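# Place the boxes upright and side by side on shelf

## Task

Set every box on the shelf standing upright, with the boxes next to one another and close together, each turned about square to the shelf. Grip or push the boxes only as hard as carrying them needs; any box that a gripper or arm squeezes or presses too strongly is not counted as placed.

## Robot and tools

ROBOT. Two six-joint arms, left_arm and right_arm, each ending in a two-finger gripper. Per arm the joint order is always: shoulder pan, shoulder lift, elbow, wrist 1, wrist 2, wrist 3. Stated joint ranges in rad: elbow -3.142 to 3.142, all others -6.283 to 6.283; the true end can differ by up to 0.010. Joint target speed is capped at 2.09 (pan, lift), 2.62 (elbow) and 3.67 (wrists) rad/s, so large moves may not be complete when a result returns.

FRAMES. Scene frame: origin on the table top halfway between the arms, +z up, +x out across the table, left_arm on the +y side (not the image's left). Calibrated bases in the scene frame: left_arm at (-0.004, +0.779, 0), right_arm at (+0.003, -0.669, 0), both with quat_wxyz (+1.000, 0, 0, +0.021), a slight turn about z; up is +z in each base. Hand positions (m), quaternions and velocities, and wrist camera poses, are given in that arm's own base frame; fixed cameras and the table use the scene frame. In the gripper's own axes the fingers point along +z and close along y; end_effector_position is the point between the closed pads; fingertips extend about 19 mm past it closed, 6 mm open. A block sticks out roughly 10 cm toward the gripper's +x and rotates with it. Reported hand poses may be a few cm off.

ROW FORMAT. One row = 18 numbers, each in [-1, 1], always for both arms: left_arm's 6 joint values, then its gripper position, force_limit, speed; then the same 9 for right_arm. Joint values are offsets, not poses: scaled displacements from the Joint targets at the start of that action (or move), where 1.0 equals 1.495 rad for pan and lift, 1.869 for elbow, 2.616 for each wrist. Sending 0 keeps an arm at its Joint targets. Gripper numbers are absolute settings: position +1 = fully open (85 mm), about -0.8 = pads touching, -1 = close until blocked. speed sets finger closing rate (about 20, 85, 150 mm/s at -1, 0, +1); force_limit with speed sets grip strength (slow close at -1 gives roughly 30 N per pad, fast closes from well open reach 120 to 245 N). Both start at +1. To leave a gripper alone, resend its previous three numbers; 0 is itself a command. A changed position (by 0.01 or more) is needed before new force_limit or speed apply; open first to re-grip more gently.

TOOLS.
execute_actions(actions, cameras): actions is a list of actions; each action is a list of up to 15 rows, one row per 1/30 s step, the last row held to fill 15 steps (0.5 s). Every action counts from the targets when it begins, so repeating an offset moves further. An action that pushes a joint more than 0.010 rad past its range is refused for both arms. An empty list just reports state and images.
move(target, speed, blend, stop_force, zero, blocking, cameras): target is one row or a list of up to 15 rows; all offsets count from the same current Joint targets, not from the previous target. speed in rad/s, 0.01 to 3.66 (default 0.5), for the joint with the longest way; use much lower speeds for contact. blend in rad rounds corners of a list. stop_force 6 to 120 N ends an arm's path on a push against its motion (counted from its zero); zero (default true) re-zeroes moving arms first. Omit stop_force when lifting off or backing away from something. blocking=false cannot be used with stop_force. Paths do not avoid obstacles or the other arm.
wait(seconds 0 to 10), stop() to brake a running move, zoom_image(camera, region [x0, y0, x1, y1] in pixels, at most 504 by 504), zero_wrist_force(arm), finished_scene(scene: this scene's number). Cameras: cam_head_left, cam_head_right, cam_high, cam_low, cam_left_wrist, cam_right_wrist, each 672x504.

RESULTS. Joint positions, Joint velocities ("within noise" when still), Joint targets (base for next offsets), Tool commands, joint torques (include the arm's own weight), Wrist force and Wrist torque in the gripper's axes plus a peak line. Gripper position_measured is in counts: 3 open, about 78 = 60 mm, 130 = 40 mm, 180 = 20 mm, 230 pads meet. object_status: 0 moving, 1 blocked while opening, 2 blocked while closing (a grip), 3 reached the command or pads met. The move line reports done, off_target, moving, held or fault, and limits=held if steps were withheld. Other lines: "joint sent to its limit", "joint command not followed" (clearance check between arms), MOTOR HOT, fault lines.

WORKFLOW. Locate boxes and shelf in images, open the gripper, approach slowly, close with position -1 and confirm status 2, lift clear, carry, lower gently onto the shelf, open, then retreat without stop_force. Set boxes upright, adjacent and aligned.

AVOID. Dropping or releasing a moving box, letting anything leave the table, fast impacts, squeezing a box still resting on a surface hard, over-pressing placed boxes. Net force around 150 N (plus or minus 25) on an arm, or contact torque at limits (656 pan and lift, 385 elbow, 95.2 each wrist), stops that arm for 10 s. Keep the arms apart; never let one gripper close on the other's fingers. Long holding, stretched poses or pushing into unreachable targets heat motors and can lock an arm. Loose objects may get nudged at random.

Each tool is called as name(argument=value, ...) on one line, values as JSON.

## Session

execute_actions(actions=[])

Scene clock: 0.00 s.
left_arm: end_effector_position=(+0.5843, -0.7614, +0.2289) position_measured=3 object_status=3 end_effector_quat_wxyz=(+0.180, +0.817, -0.438, +0.330) | right_arm: end_effector_position=(+0.1585, +0.4204, +0.1685) position_measured=3 object_status=3 end_effector_quat_wxyz=(+0.412, +0.606, -0.215, +0.646)
Joint positions: left_arm=[-1.172 -1.196 2.392 -3.529 -1.446 -3.279] | right_arm=[5.077 -2.14 -2.269 -2.056 1.278 -0.173]
Joint velocities: within noise
Joint torques (N m): no reading
Wrist force (N): no reading
Wrist torque (N m): no reading
Wrist force, peak (N): no reading
Joint targets: left_arm=[-1.172 -1.196 2.392 -3.529 -1.446 -3.279] | right_arm=[5.077 -2.140 -2.269 -2.056 1.278 -0.173]
Tool commands: left_gripper/position=+1.0 left_gripper/force_limit=+1.0 left_gripper/speed=+1.0 right_gripper/position=+1.0 right_gripper/force_limit=+1.0 right_gripper/speed=+1.0

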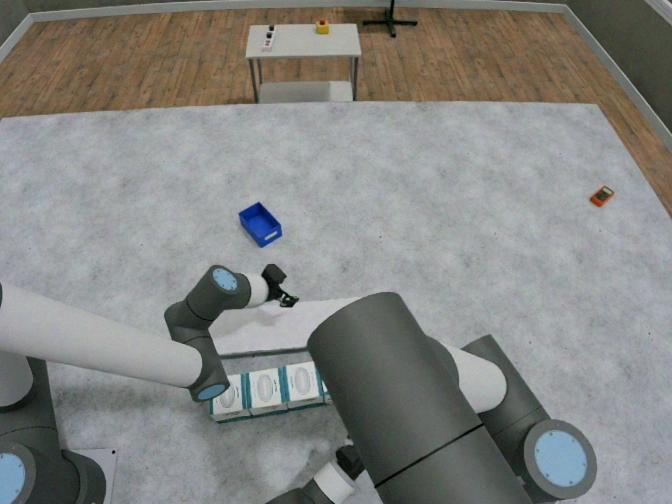

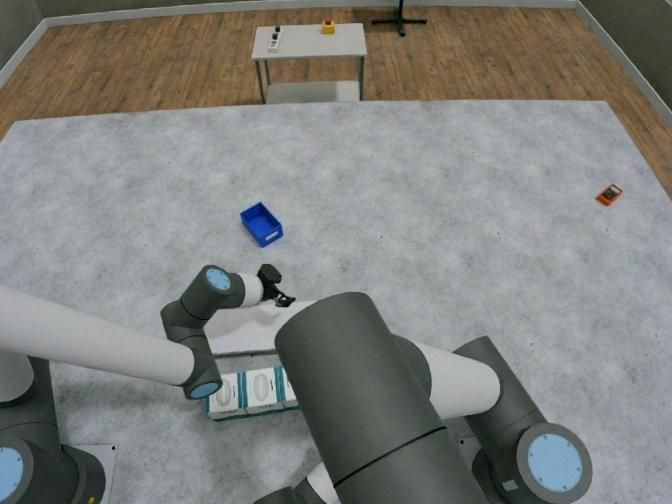

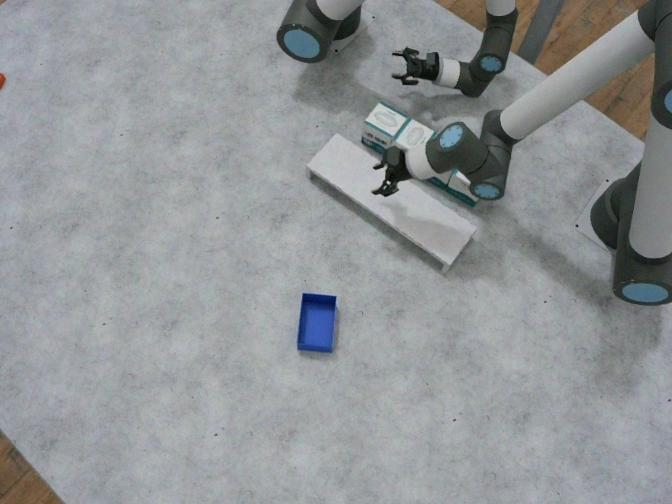

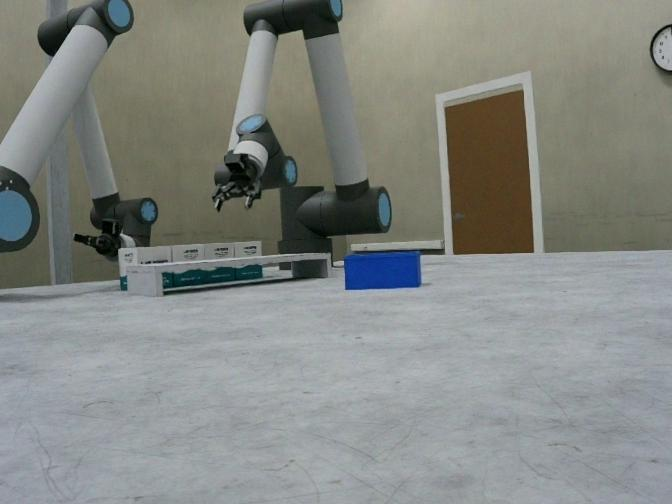

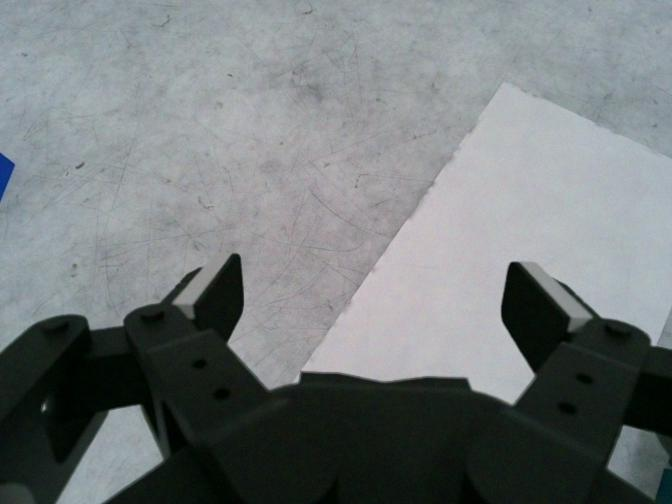

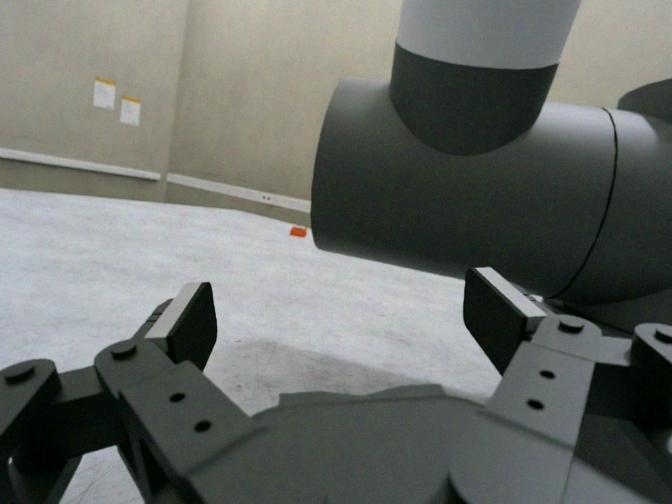

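zoom_image(camera="cam_high", region=[280, 60, 520, 300])

zoom_image(camera="cam_low", region=[60, 180, 360, 320])

zoom_image(camera="cam_head_left", region=[180, 270, 420, 450])

Scaled by 2.100 from the camera's 672x504 image, which has a finer 960x720 frame.

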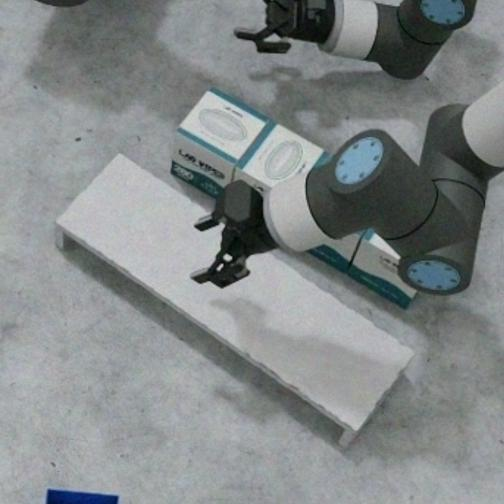

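Scaled by 1.680 from the camera's 672x504 image, which has a finer 960x720 frame.

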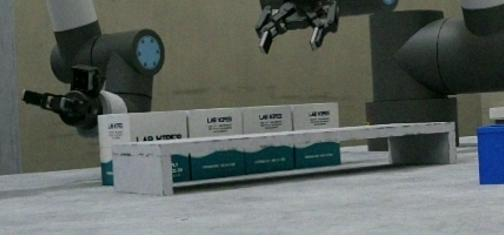

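Scaled by 2.100 from the camera's 672x504 image, which has a finer 960x720 frame.

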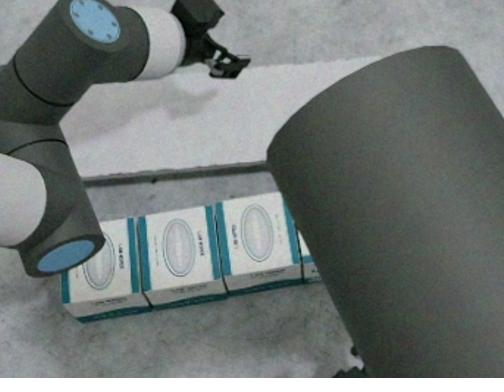

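move(target=[[0.2,0,0,0,0,0,1,1,1,0,0.2943,0,0,0,0,1,1,1],[0.602,0,0,0,0,0,1,1,1,-0.9699,0.2943,0,0.5019,0.112,0,1,1,1]], speed=0.9, blend=0.1, cameras=["cam_head_left","cam_head_right","cam_high","cam_low"])

Scene clock: 340.97 s.
left_arm: end_effector_position=(+0.9597, -0.0158, +0.2289) position_measured=3 object_status=3 end_effector_quat_wxyz=(+0.019, +0.926, -0.039, +0.375) | right_arm: end_effector_position=(+0.7688, +0.1791, +0.2178) position_measured=3 object_status=3 end_effector_quat_wxyz=(+0.000, -0.324, +0.946, +0.000)
Joint positions: left_arm=[-0.272 -1.196 2.392 -3.529 -1.446 -3.279] | right_arm=[3.628 -1.7 -2.269 -0.743 1.571 -0.173]
Joint velocities: within noise
Joint torques (N m): left_arm=[21.86 -119.02 -42.18 -9.33 2.63 2.55] | right_arm=[-18.15 95.74 66.36 14.42 4.47 0.63]
Wrist force (N): left_arm=[0.3 -0.2 0.4] | right_arm=[-1.1 -0.3 0.9]
Wrist torque (N m): left_arm=[-0.06 -0.07 0.00] | right_arm=[0.28 0.80 -0.54]
Wrist force, peak (N): left_arm=[0.5 4.7 0.1] | right_arm=[-0.4 -6.3 -0.8]
Joint targets: left_arm=[-0.272 -1.196 2.392 -3.529 -1.446 -3.279] | right_arm=[3.627 -1.700 -2.269 -0.743 1.571 -0.173]
move: done
Images, in order (width x height): cam_head_left 672x504, cam_head_right 672x504, cam_high 672x504, cam_low 672x504.

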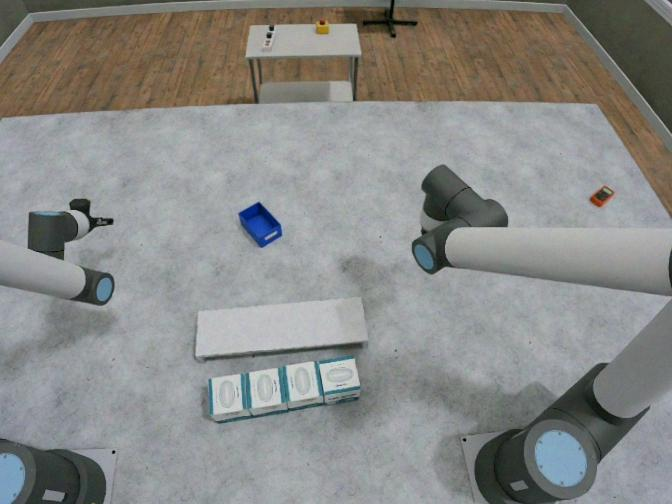

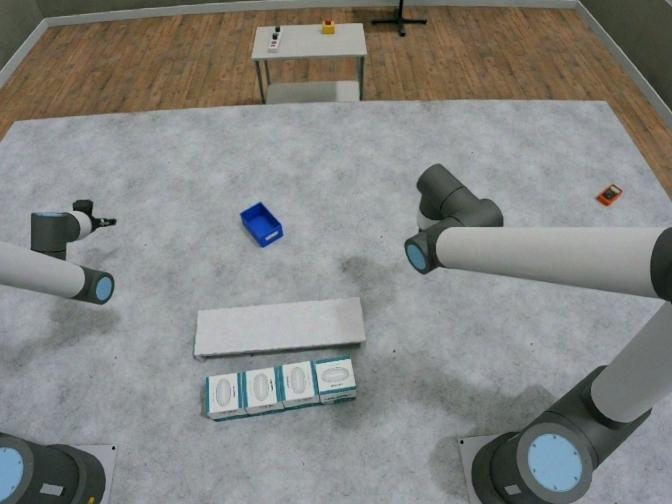

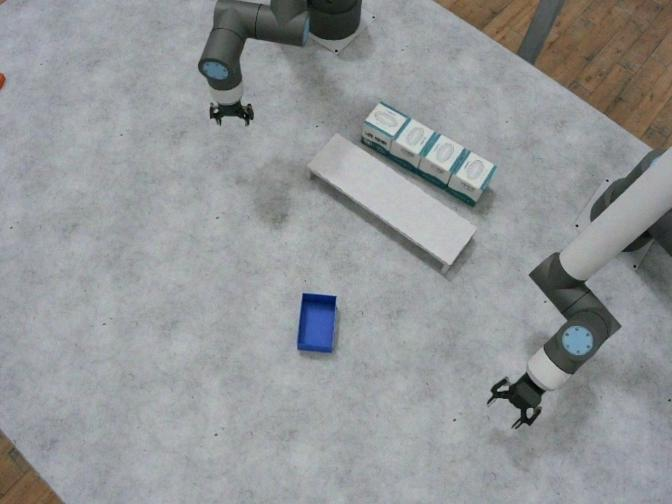

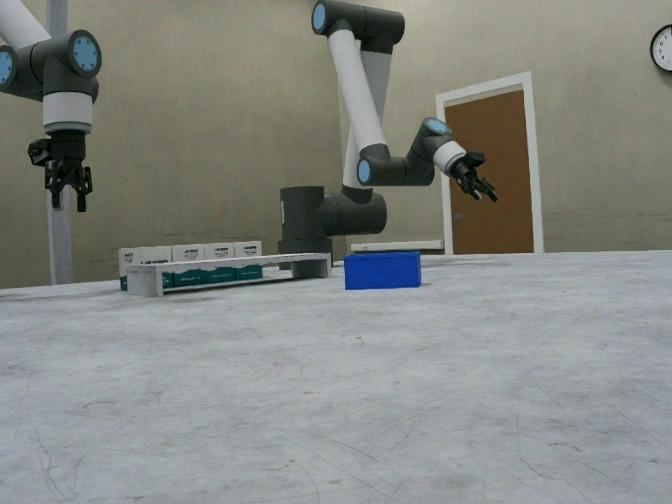

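zoom_image(camera="cam_head_left", region=[180, 280, 380, 430])

zoom_image(camera="cam_high", region=[290, 80, 510, 280])

zoom_image(camera="cam_low", region=[100, 220, 350, 310])

Scaled by 2.520 from the camera's 672x504 image, which has a finer 960x720 frame.

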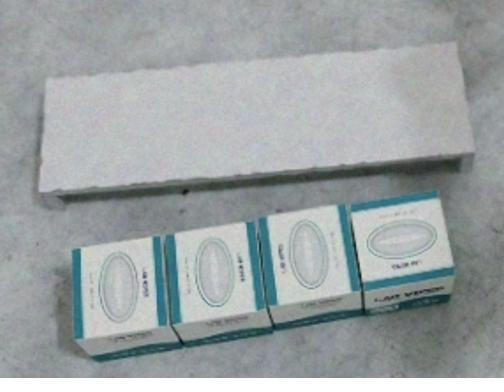

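Scaled by 2.291 from the camera's 672x504 image, which has a finer 960x720 frame.

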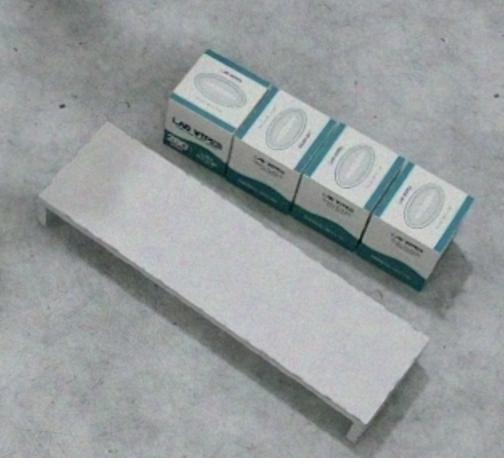

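Scaled by 2.016 from the camera's 672x504 image, which has a finer 960x720 frame.

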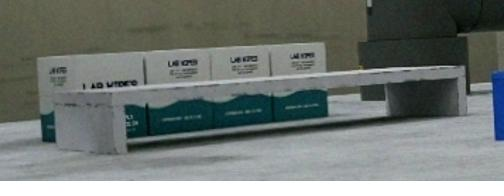

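zoom_image(camera="cam_low", region=[110, 230, 230, 310])

zoom_image(camera="cam_low", region=[220, 230, 340, 310])

zoom_image(camera="cam_high", region=[355, 90, 505, 215])

zoom_image(camera="cam_head_right", region=[185, 340, 365, 430])

zoom_image(camera="cam_head_left", region=[195, 345, 375, 435])

Scaled by 4.200 from the camera's 672x504 image, which has a finer 960x720 frame.

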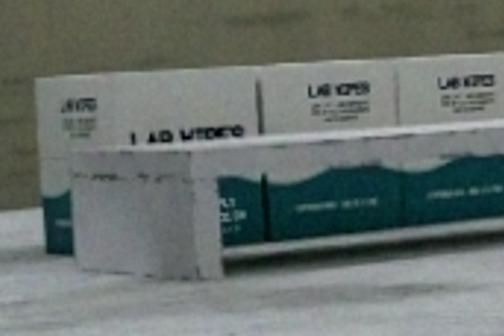

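Scaled by 4.200 from the camera's 672x504 image, which has a finer 960x720 frame.

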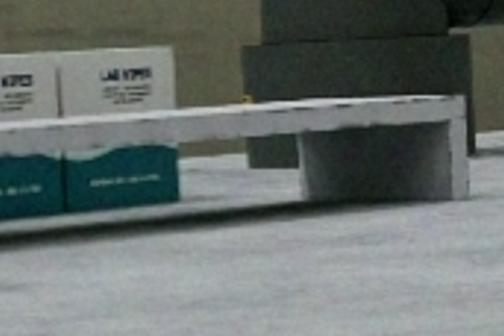

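Scaled by 3.360 from the camera's 672x504 image, which has a finer 960x720 frame.

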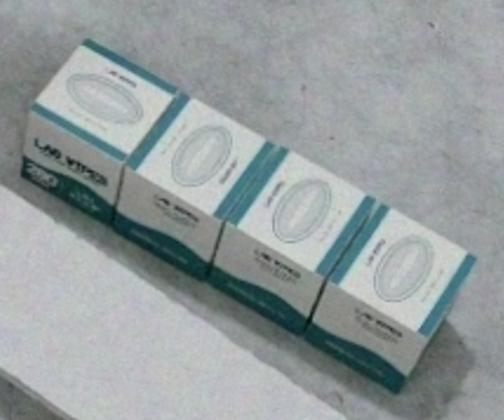

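Scaled by 2.800 from the camera's 672x504 image, which has a finer 960x720 frame.

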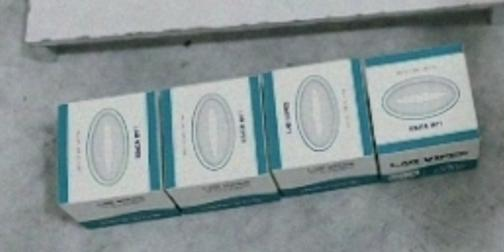

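Scaled by 2.800 from the camera's 672x504 image, which has a finer 960x720 frame.

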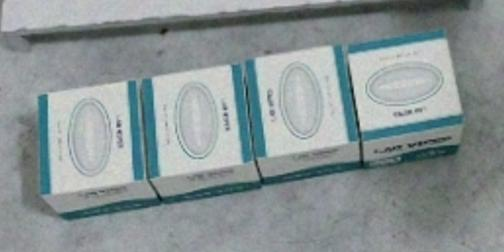

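move(target=[-0.78441,-0.42943,0.08919,0.47305,-0.04771,0.99388,0.3,-1,-1,0.47946,0.23746,-0.14141,-0.03479,0,-0.11074,0.3,-1,-1], speed=1.3, cameras=[])

move(target=[0,0,0,0,0,0.27179,0.3,-1,-1,0,0,0,0,0,0,0.3,-1,-1], speed=1.3)

Scene clock: 642.67 s.
left_arm: end_effector_position=(+0.2598, -0.4505, +0.2504) position_measured=91 object_status=3 end_effector_quat_wxyz=(+0.000, +0.373, +0.928, +0.000) | right_arm: end_effector_position=(+0.3696, +0.3997, +0.2500) position_measured=91 object_status=3 end_effector_quat_wxyz=(+0.000, +0.740, -0.673, +0.000)
Joint positions: left_arm=[-1.445 -1.838 2.558 -2.292 -1.571 -0.679] | right_arm=[4.344 -1.345 -2.534 -0.834 1.571 -0.463]
Joint velocities: within noise
Joint torques (N m): left_arm=[-22.81 -30.63 -61.63 -6.46 -4.36 6.42] | right_arm=[21.43 52 70.75 4.96 3.16 -6.7]
Wrist force (N): left_arm=[0.1 0.7 -0.1] | right_arm=[-1.1 -0.7 0.5]
Wrist torque (N m): left_arm=[0.00 -0.16 0.30] | right_arm=[0.23 0.67 -0.49]
Wrist force, peak (N): left_arm=[0.2 -3.8 1.2] | right_arm=[-1.2 -2.4 1.2]
Joint targets: left_arm=[-1.445 -1.838 2.558 -2.292 -1.571 -0.679] | right_arm=[4.344 -1.345 -2.534 -0.834 1.571 -0.463]
move: done
No camera images: "cameras" was empty.

Scene clock: 644.17 s.
left_arm: end_effector_position=(+0.2597, -0.4505, +0.2504) position_measured=91 object_status=3 end_effector_quat_wxyz=(+0.000, +0.673, +0.740, +0.000) | right_arm: end_effector_position=(+0.3695, +0.3997, +0.2500) position_measured=91 object_status=3 end_effector_quat_wxyz=(+0.000, +0.740, -0.673, +0.000)
Joint positions: left_arm=[-1.445 -1.838 2.558 -2.292 -1.571 0.032] | right_arm=[4.344 -1.345 -2.534 -0.834 1.571 -0.463]
Joint velocities: within noise
Joint torques (N m): left_arm=[-20.36 -29.83 -72.29 -7.64 -3.99 7.74] | right_arm=[19.25 46.89 76.79 6.36 2.48 -6.6]
Wrist force (N): left_arm=[0.6 0.6 -0.4] | right_arm=[-1.2 -0.7 0.5]
Wrist torque (N m): left_arm=[-0.02 -0.24 0.28] | right_arm=[0.22 0.70 -0.48]
Wrist force, peak (N): left_arm=[0.5 1.2 0.0] | right_arm=[-1.2 -1.4 0.6]
Joint targets: left_arm=[-1.445 -1.838 2.558 -2.292 -1.571 0.032] | right_arm=[4.344 -1.345 -2.534 -0.834 1.571 -0.463]
move: done
camera_calibration:
cam_left_wrist: T_world_to_cam=[[0.991915, 0.108015, -0.066621, -0.18154], [0.124428, -0.93102, 0.343103, -0.523614], [-0.0249654, -0.348618, -0.936932, 0.215082], [0, 0, 0, 1]] pos_world=[0.250594, -0.392904, 0.369077]
cam_right_wrist: T_world_to_cam=[[-0.996322, -0.0611209, 0.0600573, 0.380279], [-0.0386033, 0.945878, 0.322219, -0.426408], [-0.0765012, 0.318716, -0.944758, 0.265884], [0, 0, 0, 1]] pos_world=[0.38276, 0.341831, 0.365754]

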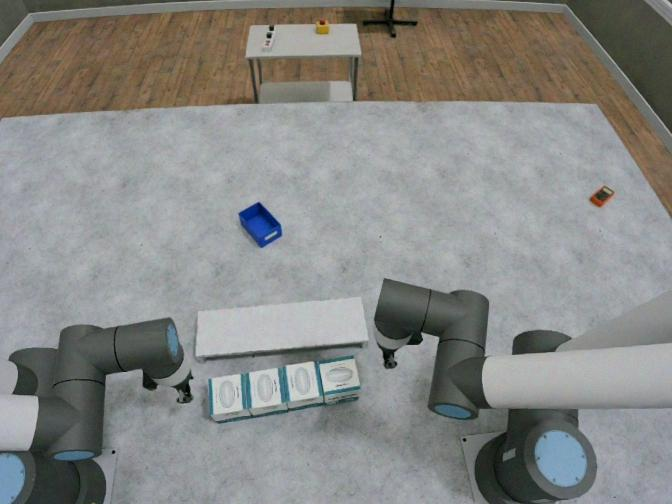

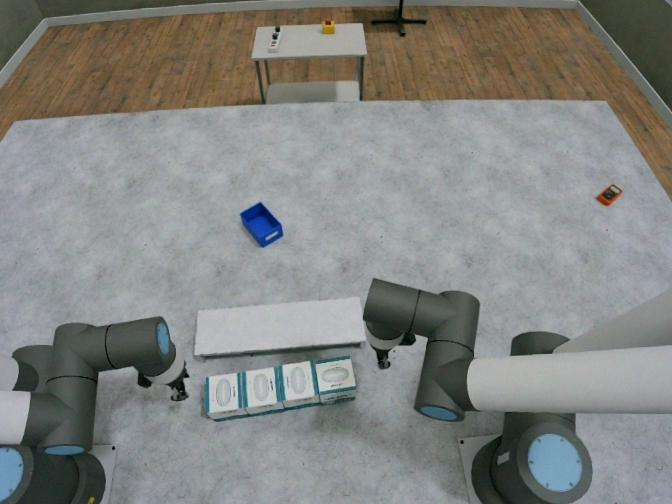

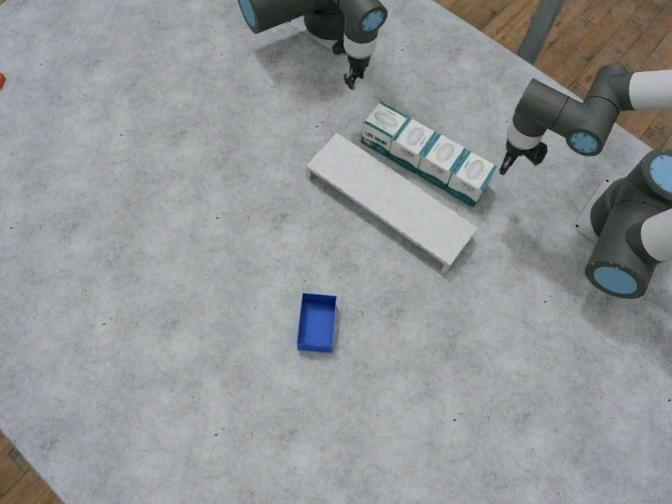

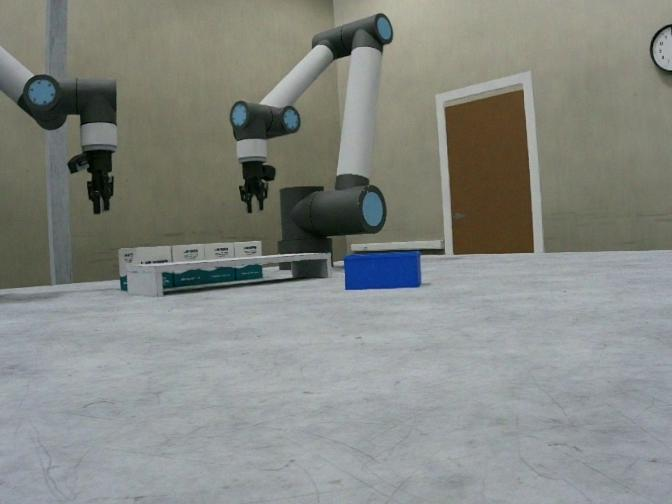

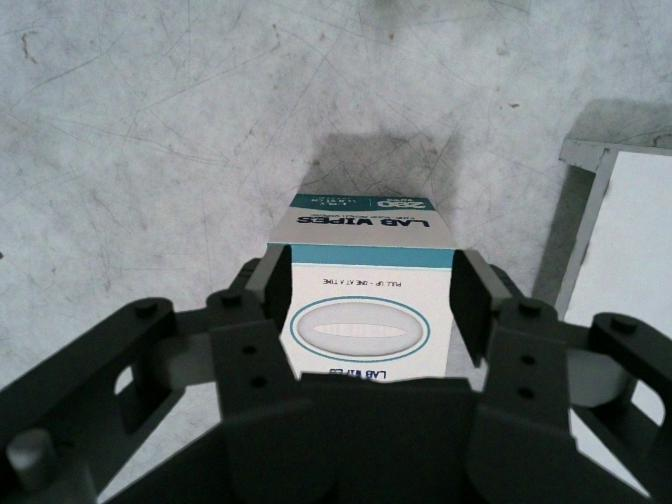

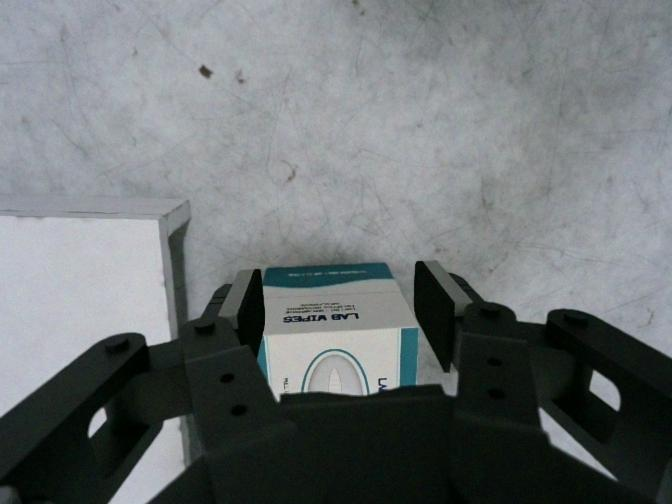

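zoom_image(camera="cam_right_wrist", region=[220, 230, 460, 410])

zoom_image(camera="cam_left_wrist", region=[240, 170, 480, 350])

Scaled by 2.100 from the camera's 672x504 image, which has a finer 960x720 frame.

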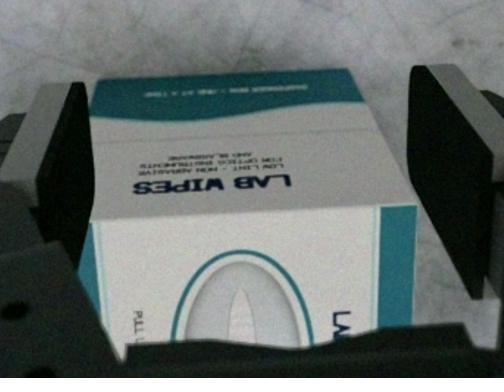

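Scaled by 2.100 from the camera's 672x504 image, which has a finer 960x720 frame.

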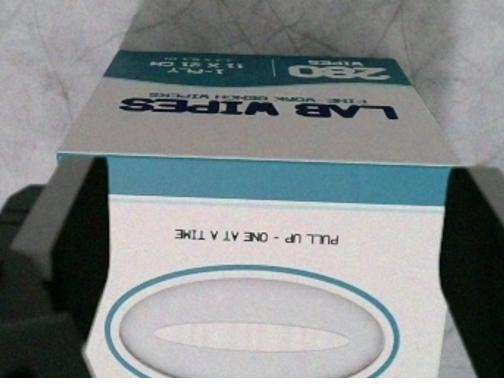

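move(target=[[0.001,0,0.15466,-0.19032,-0.00258,0.00027,0.3,-1,-1,-0.01195,0,-0.10636,0.14729,0.0368,-0.00339,0.3,-1,-1],[0.001,0.31597,0.15466,-0.37089,-0.00258,0.00027,0.3,-1,-1,-0.01195,-0.30612,-0.10636,0.32224,0.0368,-0.00339,0.3,-1,-1]], speed=0.5, blend=0.05)

Scene clock: 946.37 s.
left_arm: end_effector_position=(+0.2564, -0.4372, +0.0583) position_measured=91 object_status=3 end_effector_quat_wxyz=(+0.077, +0.669, +0.735, -0.070) | right_arm: end_effector_position=(+0.3615, +0.4417, +0.0583) position_measured=91 object_status=3 end_effector_quat_wxyz=(-0.070, +0.736, -0.669, -0.078)
Joint positions: left_arm=[-1.443 -1.366 2.847 -3.262 -1.578 0.033] | right_arm=[4.326 -1.802 -2.732 0.009 1.667 -0.472]
Joint velocities: within noise
Joint torques (N m): left_arm=[26.69 -53.45 -7.23 -15.38 -4.16 7.43] | right_arm=[-21.42 65.47 25.53 15.96 3.98 -6.92]
Wrist force (N): left_arm=[-0.1 1.1 -1.0] | right_arm=[-1.5 -0.1 -0.1]
Wrist torque (N m): left_arm=[0.04 -0.18 0.38] | right_arm=[0.35 0.84 -0.63]
Wrist force, peak (N): left_arm=[2.6 1.2 -1.7] | right_arm=[-1.6 0.2 2.2]
Joint targets: left_arm=[-1.443 -1.365 2.847 -3.262 -1.578 0.033] | right_arm=[4.326 -1.803 -2.732 0.009 1.667 -0.472]
move: done
camera_calibration:
cam_left_wrist: T_world_to_cam=[[0.993291, 0.0935967, -0.0679152, -0.199155], [0.115405, -0.83982, 0.530457, -0.413604], [-0.00738757, -0.534736, -0.844987, -0.0516773], [0, 0, 0, 1]] pos_world=[0.245169, -0.356346, 0.162206]
cam_right_wrist: T_world_to_cam=[[-0.995079, -0.0743724, 0.0654677, 0.391422], [-0.0304731, 0.858434, 0.512018, -0.380151], [-0.0942797, 0.507504, -0.856476, -0.0112967], [0, 0, 0, 1]] pos_world=[0.376846, 0.361178, 0.159343]

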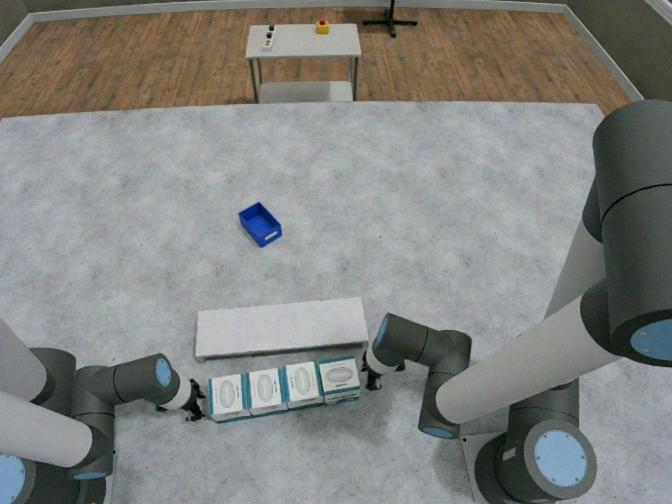

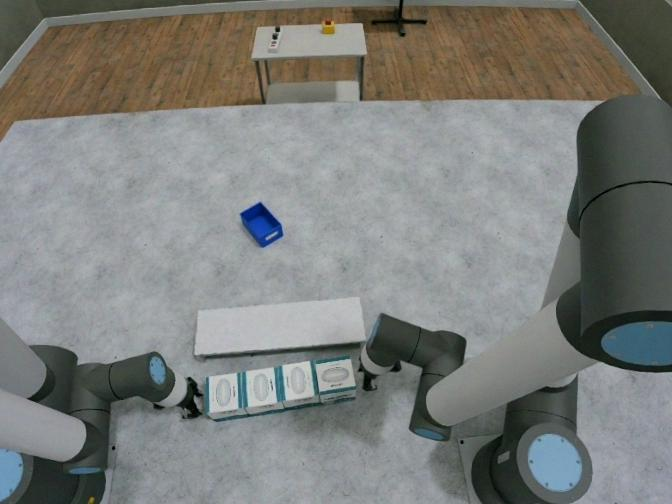

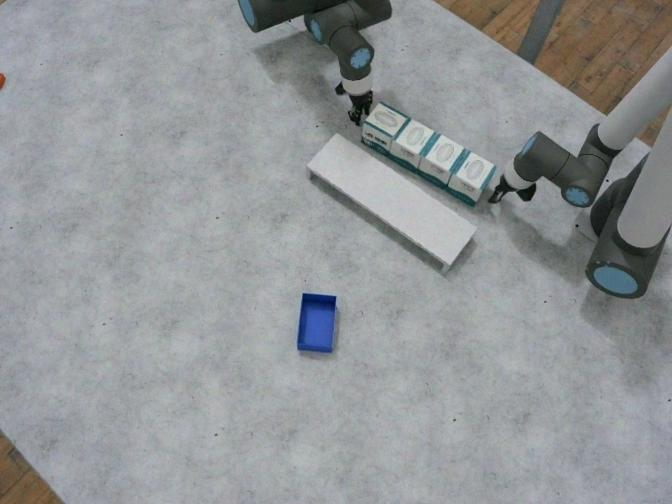

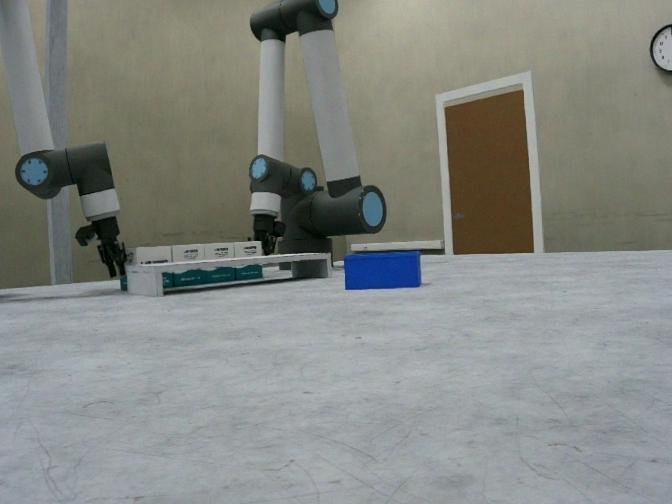

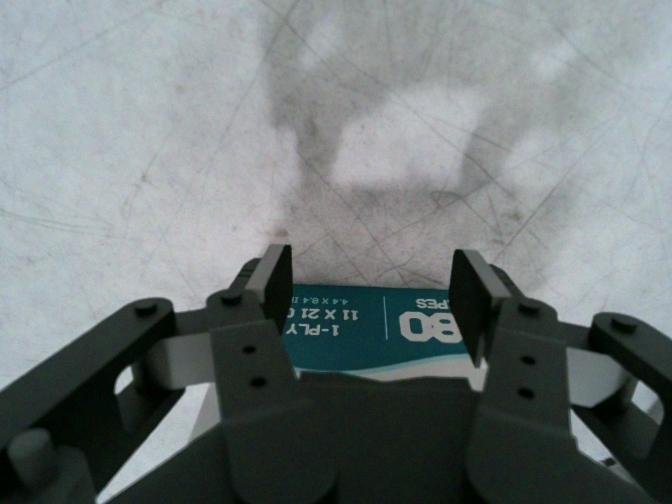

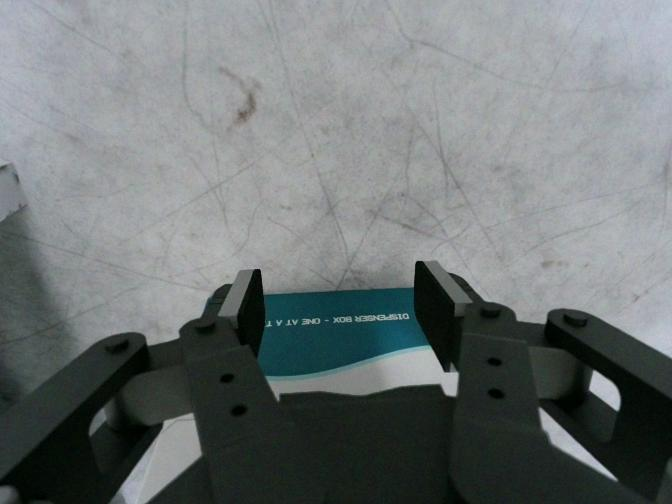

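zoom_image(camera="cam_low", region=[60, 200, 180, 310])

zoom_image(camera="cam_low", region=[210, 200, 330, 300])

zoom_image(camera="cam_head_left", region=[140, 300, 420, 460])

Scaled by 4.200 from the camera's 672x504 image, which has a finer 960x720 frame.

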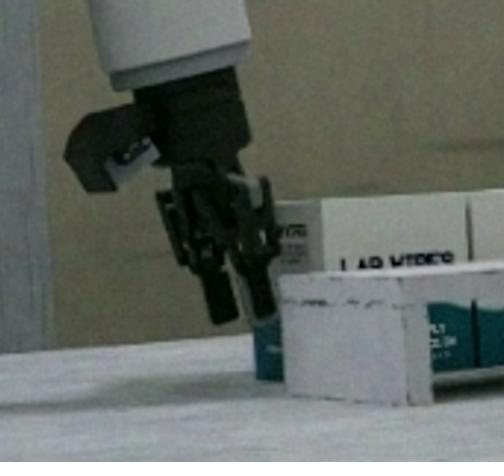

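Scaled by 4.200 from the camera's 672x504 image, which has a finer 960x720 frame.

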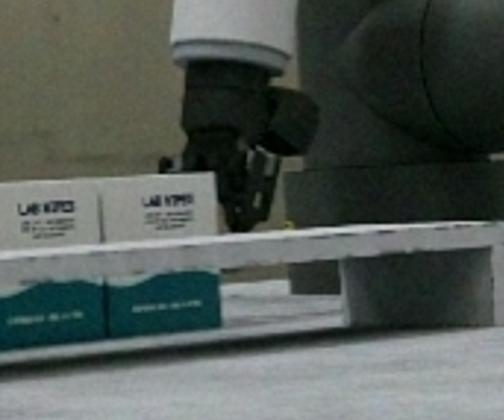

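Scaled by 1.800 from the camera's 672x504 image, which has a finer 960x720 frame.

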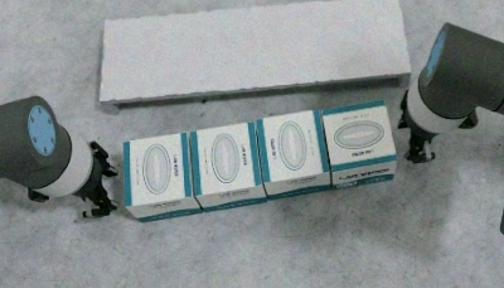

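move(target=[-0.001976,0.008179,-0.024284,0.012675,0.000235,-0.001104,0.3,-1,-1,0.013686,-0.009827,0.018706,-0.007006,-0.001449,0.007722,0.3,-1,-1], speed=0.01, stop_force=6, cameras=["cam_head_left","cam_left_wrist","cam_right_wrist"])

Scene clock: 1092.70 s.
left_arm: end_effector_position=(+0.2596, -0.4720, +0.0585) position_measured=91 object_status=3 end_effector_quat_wxyz=(+0.077, +0.669, +0.735, -0.070) | right_arm: end_effector_position=(+0.3634, +0.4742, +0.0583) position_measured=91 object_status=3 end_effector_quat_wxyz=(-0.070, +0.736, -0.669, -0.078)
Joint positions: left_arm=[-1.446 -1.353 2.802 -3.229 -1.577 0.03] | right_arm=[4.347 -1.817 -2.697 -0.009 1.664 -0.452]
Joint velocities: within noise
Joint torques (N m): left_arm=[-19.24 -54.67 -40.1 -8.14 5.46 -6.58] | right_arm=[23.24 69.98 38.61 6.36 -3.38 7.61]
Wrist force (N): left_arm=[1.3 0.8 -0.5] | right_arm=[-0.1 -0.2 -0.3]
Wrist torque (N m): left_arm=[-0.04 -0.27 0.40] | right_arm=[0.33 0.78 -0.64]
Wrist force, peak (N): left_arm=[1.3 1.2 -0.8] | right_arm=[-2.0 -0.1 0.0]
Joint targets: left_arm=[-1.446 -1.353 2.802 -3.229 -1.577 0.030] | right_arm=[4.347 -1.817 -2.697 -0.009 1.664 -0.452]
move: done
camera_calibration:
cam_left_wrist: T_world_to_cam=[[0.993291, 0.0936005, -0.0679109, -0.199055], [0.115405, -0.839849, 0.53041, -0.443362], [-0.0073883, -0.534689, -0.845017, -0.0699858], [0, 0, 0, 1]] pos_world=[0.248369, -0.391146, 0.162506]
cam_right_wrist: T_world_to_cam=[[-0.995078, -0.0743823, 0.0654691, 0.395739], [-0.030476, 0.858407, 0.512062, -0.407936], [-0.0942875, 0.507547, -0.85645, -0.0277154], [0, 0, 0, 1]] pos_world=[0.378746, 0.393678, 0.159243]
Images, in order (width x height): cam_head_left 672x504, cam_left_wrist 672x504, cam_right_wrist 672x504.

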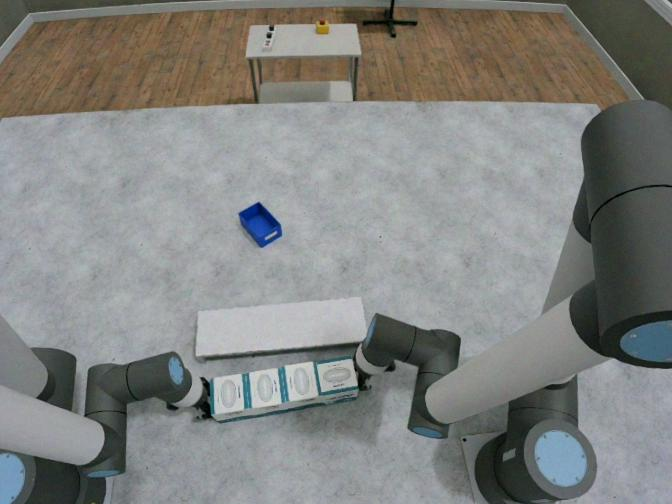

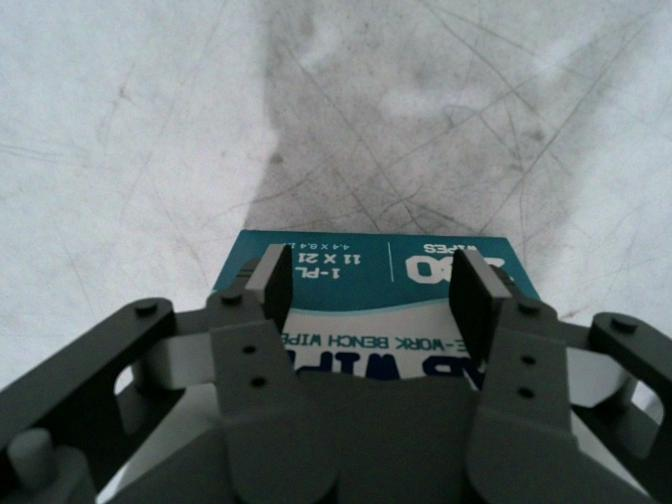

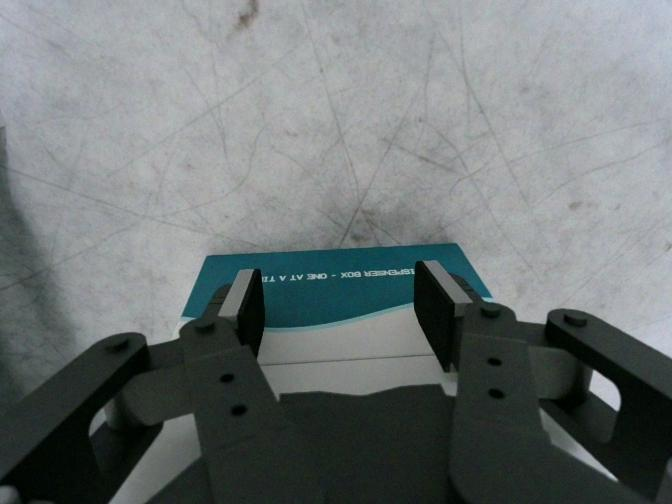

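move(target=[-0.000565,0.002781,-0.006903,0.003343,0.000067,-0.000315,0.3,-1,-1,0.005818,-0.002797,0.00504,-0.001697,-0.000616,0.003283,0.3,-1,-1], speed=0.01, stop_force=6, zero=false, cameras=["cam_head_left","cam_left_wrist","cam_right_wrist"])

Scene clock: 1137.10 s.
left_arm: end_effector_position=(+0.2597, -0.4734, +0.0585) position_measured=91 object_status=3 end_effector_quat_wxyz=(+0.077, +0.669, +0.735, -0.070) | right_arm: end_effector_position=(+0.3632, +0.4757, +0.0582) position_measured=91 object_status=3 end_effector_quat_wxyz=(-0.070, +0.736, -0.669, -0.078)
Joint positions: left_arm=[-1.446 -1.353 2.8 -3.228 -1.577 0.03] | right_arm=[4.348 -1.818 -2.696 -0.01 1.663 -0.45]
Joint velocities: within noise
Joint torques (N m): left_arm=[3.11 -85.5 -14.09 -15.92 3.5 -2.36] | right_arm=[-23.22 109.39 25.03 16.71 2.98 -6.91]
Wrist force (N): left_arm=[6.7 0.6 -1.4] | right_arm=[4.7 -0.1 -1.3]
Wrist torque (N m): left_arm=[-0.02 -0.26 0.42] | right_arm=[0.36 0.80 -0.65]
Wrist force, peak (N): left_arm=[7.9 0.8 -2.3] | right_arm=[5.6 0.0 -1.9]
Joint targets: left_arm=[-1.446 -1.353 2.800 -3.228 -1.577 0.030] | right_arm=[4.348 -1.818 -2.696 -0.010 1.663 -0.450]
move: contact (left_arm, right_arm); left_arm: the elbow is farthest, 0.011 rad from its target
camera_calibration:
cam_left_wrist: T_world_to_cam=[[0.99329, 0.0936047, -0.0679137, -0.199021], [0.11541, -0.839849, 0.53041, -0.44455], [-0.0073884, -0.534689, -0.845017, -0.0707336], [0, 0, 0, 1]] pos_world=[0.248469, -0.392546, 0.162506]
cam_right_wrist: T_world_to_cam=[[-0.995082, -0.0742904, 0.0655248, 0.395608], [-0.0303819, 0.858485, 0.511938, -0.409276], [-0.0942842, 0.50743, -0.85652, -0.0284394], [0, 0, 0, 1]] pos_world=[0.378546, 0.395178, 0.159243]
Images, in order (width x height): cam_head_left 672x504, cam_left_wrist 672x504, cam_right_wrist 672x504.

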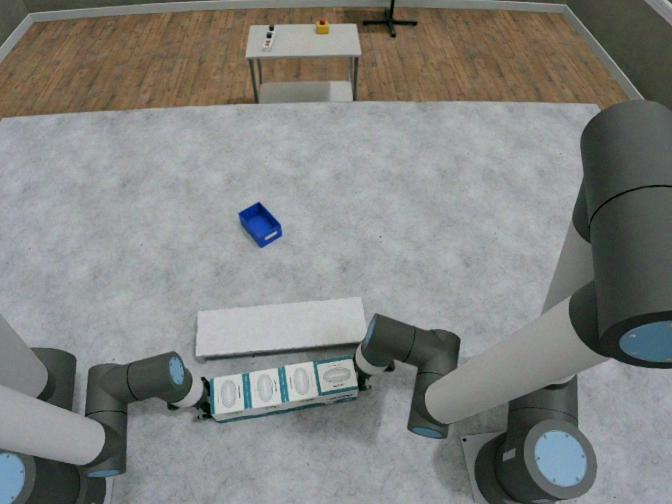

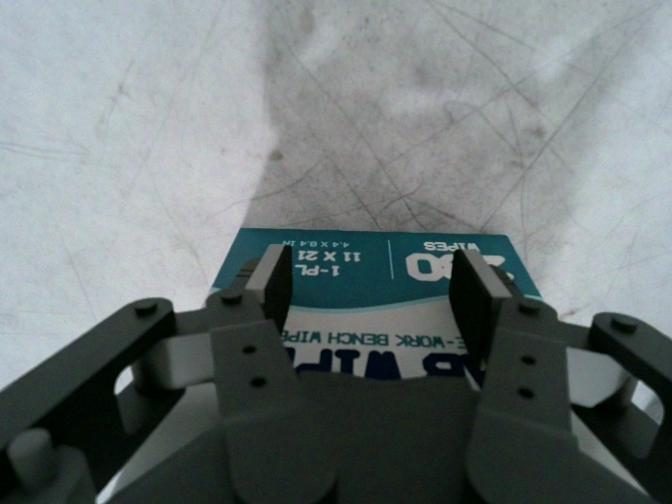

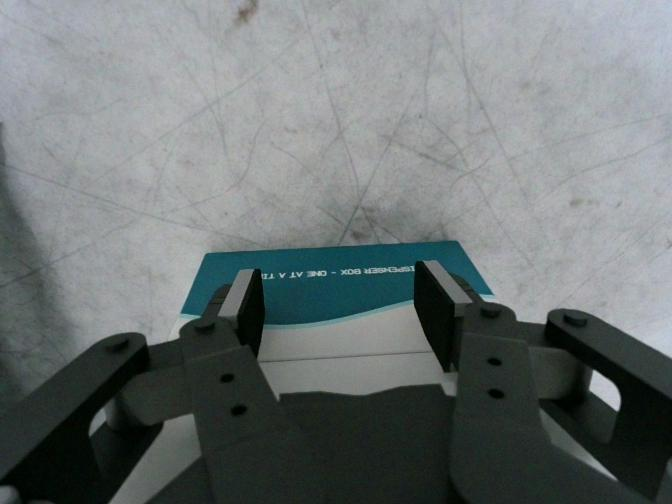

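move(target=[-0.000169,0.000834,-0.002071,0.001003,0.00002,-0.000095,0.3,-1,-1,0.001745,-0.000839,0.001512,-0.000509,-0.000185,0.000985,0.3,-1,-1], speed=0.01, stop_force=11, zero=false, cameras=[])

Scene clock: 1187.67 s.
left_arm: end_effector_position=(+0.2598, -0.4743, +0.0585) position_measured=91 object_status=3 end_effector_quat_wxyz=(+0.077, +0.669, +0.735, -0.070) | right_arm: end_effector_position=(+0.3631, +0.4767, +0.0583) position_measured=91 object_status=3 end_effector_quat_wxyz=(-0.071, +0.736, -0.669, -0.078)
Joint positions: left_arm=[-1.446 -1.352 2.799 -3.227 -1.577 0.03] | right_arm=[4.349 -1.818 -2.695 -0.01 1.663 -0.45]
Joint velocities: within noise
Joint torques (N m): left_arm=[0.67 -88.79 -19.61 -17.17 -2.01 0.73] | right_arm=[-18.31 111.59 30.07 17.56 5.35 -6.77]
Wrist force (N): left_arm=[11.8 0.6 -2.4] | right_arm=[9.9 -0.1 -2.2]
Wrist torque (N m): left_arm=[-0.01 -0.23 0.42] | right_arm=[0.33 0.80 -0.65]
Wrist force, peak (N): left_arm=[12.9 0.5 -3.0] | right_arm=[10.7 0.0 -2.7]
Joint targets: left_arm=[-1.446 -1.352 2.799 -3.227 -1.577 0.030] | right_arm=[4.349 -1.818 -2.695 -0.010 1.663 -0.450]
move: contact (left_arm, right_arm)
No camera images: "cameras" was empty.

move(target=[0,-0.009195,-0.001205,0.006116,0,0,0.3,-1,-1,0,0.007045,0.000959,-0.004711,0,0,0.3,-1,-1], speed=0.03, cameras=["cam_low","cam_left_wrist","cam_right_wrist"])

Scene clock: 1205.77 s.
left_arm: end_effector_position=(+0.2598, -0.4742, +0.0624) position_measured=91 object_status=3 end_effector_quat_wxyz=(+0.077, +0.669, +0.735, -0.070) | right_arm: end_effector_position=(+0.3631, +0.4767, +0.0622) position_measured=91 object_status=3 end_effector_quat_wxyz=(-0.071, +0.736, -0.669, -0.078)
Joint positions: left_arm=[-1.446 -1.366 2.797 -3.211 -1.577 0.03] | right_arm=[4.349 -1.808 -2.693 -0.022 1.663 -0.45]
Joint velocities: within noise
Joint torques (N m): left_arm=[8.02 -91.08 -51.59 -10.36 -1.65 0.96] | right_arm=[-18.38 114.62 51.51 10.58 5.17 -7.05]
Wrist force (N): left_arm=[11.3 0.8 0.5] | right_arm=[9.8 -0.7 0.4]
Wrist torque (N m): left_arm=[-0.01 -0.14 0.42] | right_arm=[0.26 0.87 -0.64]
Wrist force, peak (N): left_arm=[11.8 1.1 -3.1] | right_arm=[10.3 -0.3 -2.1]
Joint targets: left_arm=[-1.446 -1.366 2.797 -3.211 -1.577 0.030] | right_arm=[4.349 -1.808 -2.693 -0.022 1.663 -0.450]
move: done
camera_calibration:
cam_left_wrist: T_world_to_cam=[[0.993291, 0.0936035, -0.0679008, -0.198784], [0.115402, -0.839894, 0.53034, -0.447306], [-0.00738776, -0.534618, -0.845061, -0.0678301], [0, 0, 0, 1]] pos_world=[0.248569, -0.393346, 0.166406]
cam_right_wrist: T_world_to_cam=[[-0.995079, -0.074384, 0.0654596, 0.39546], [-0.0304742, 0.858363, 0.512136, -0.412046], [-0.0942829, 0.507621, -0.856406, -0.0255649], [0, 0, 0, 1]] pos_world=[0.378546, 0.396078, 0.163243]
Images, in order (width x height): cam_low 672x504, cam_left_wrist 672x504, cam_right_wrist 672x504.

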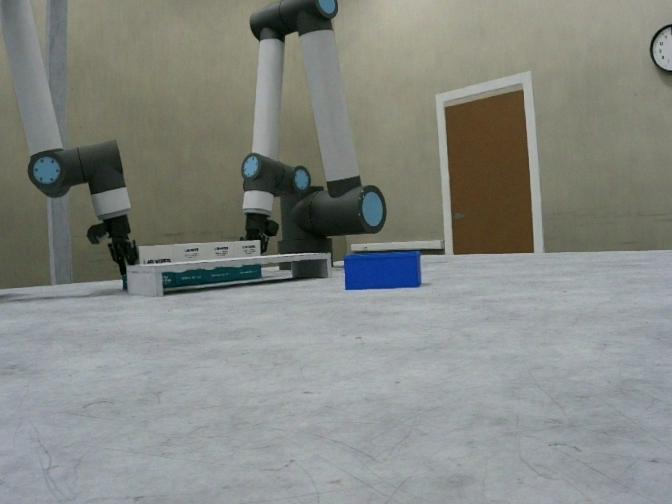

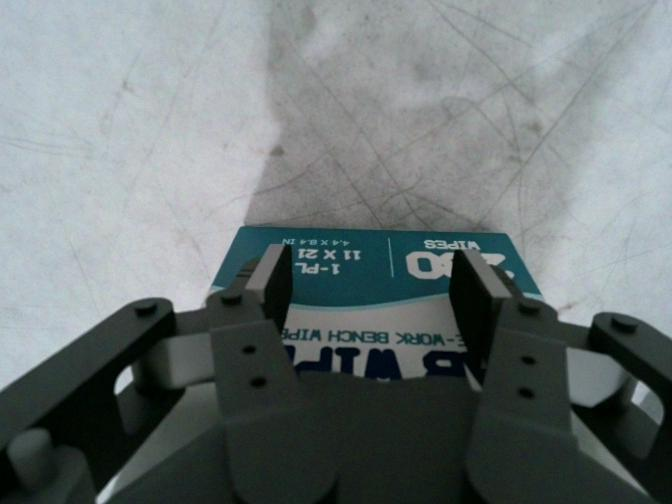

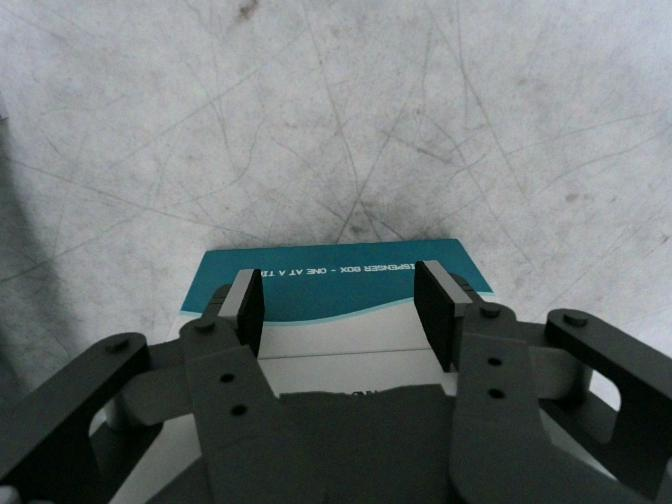

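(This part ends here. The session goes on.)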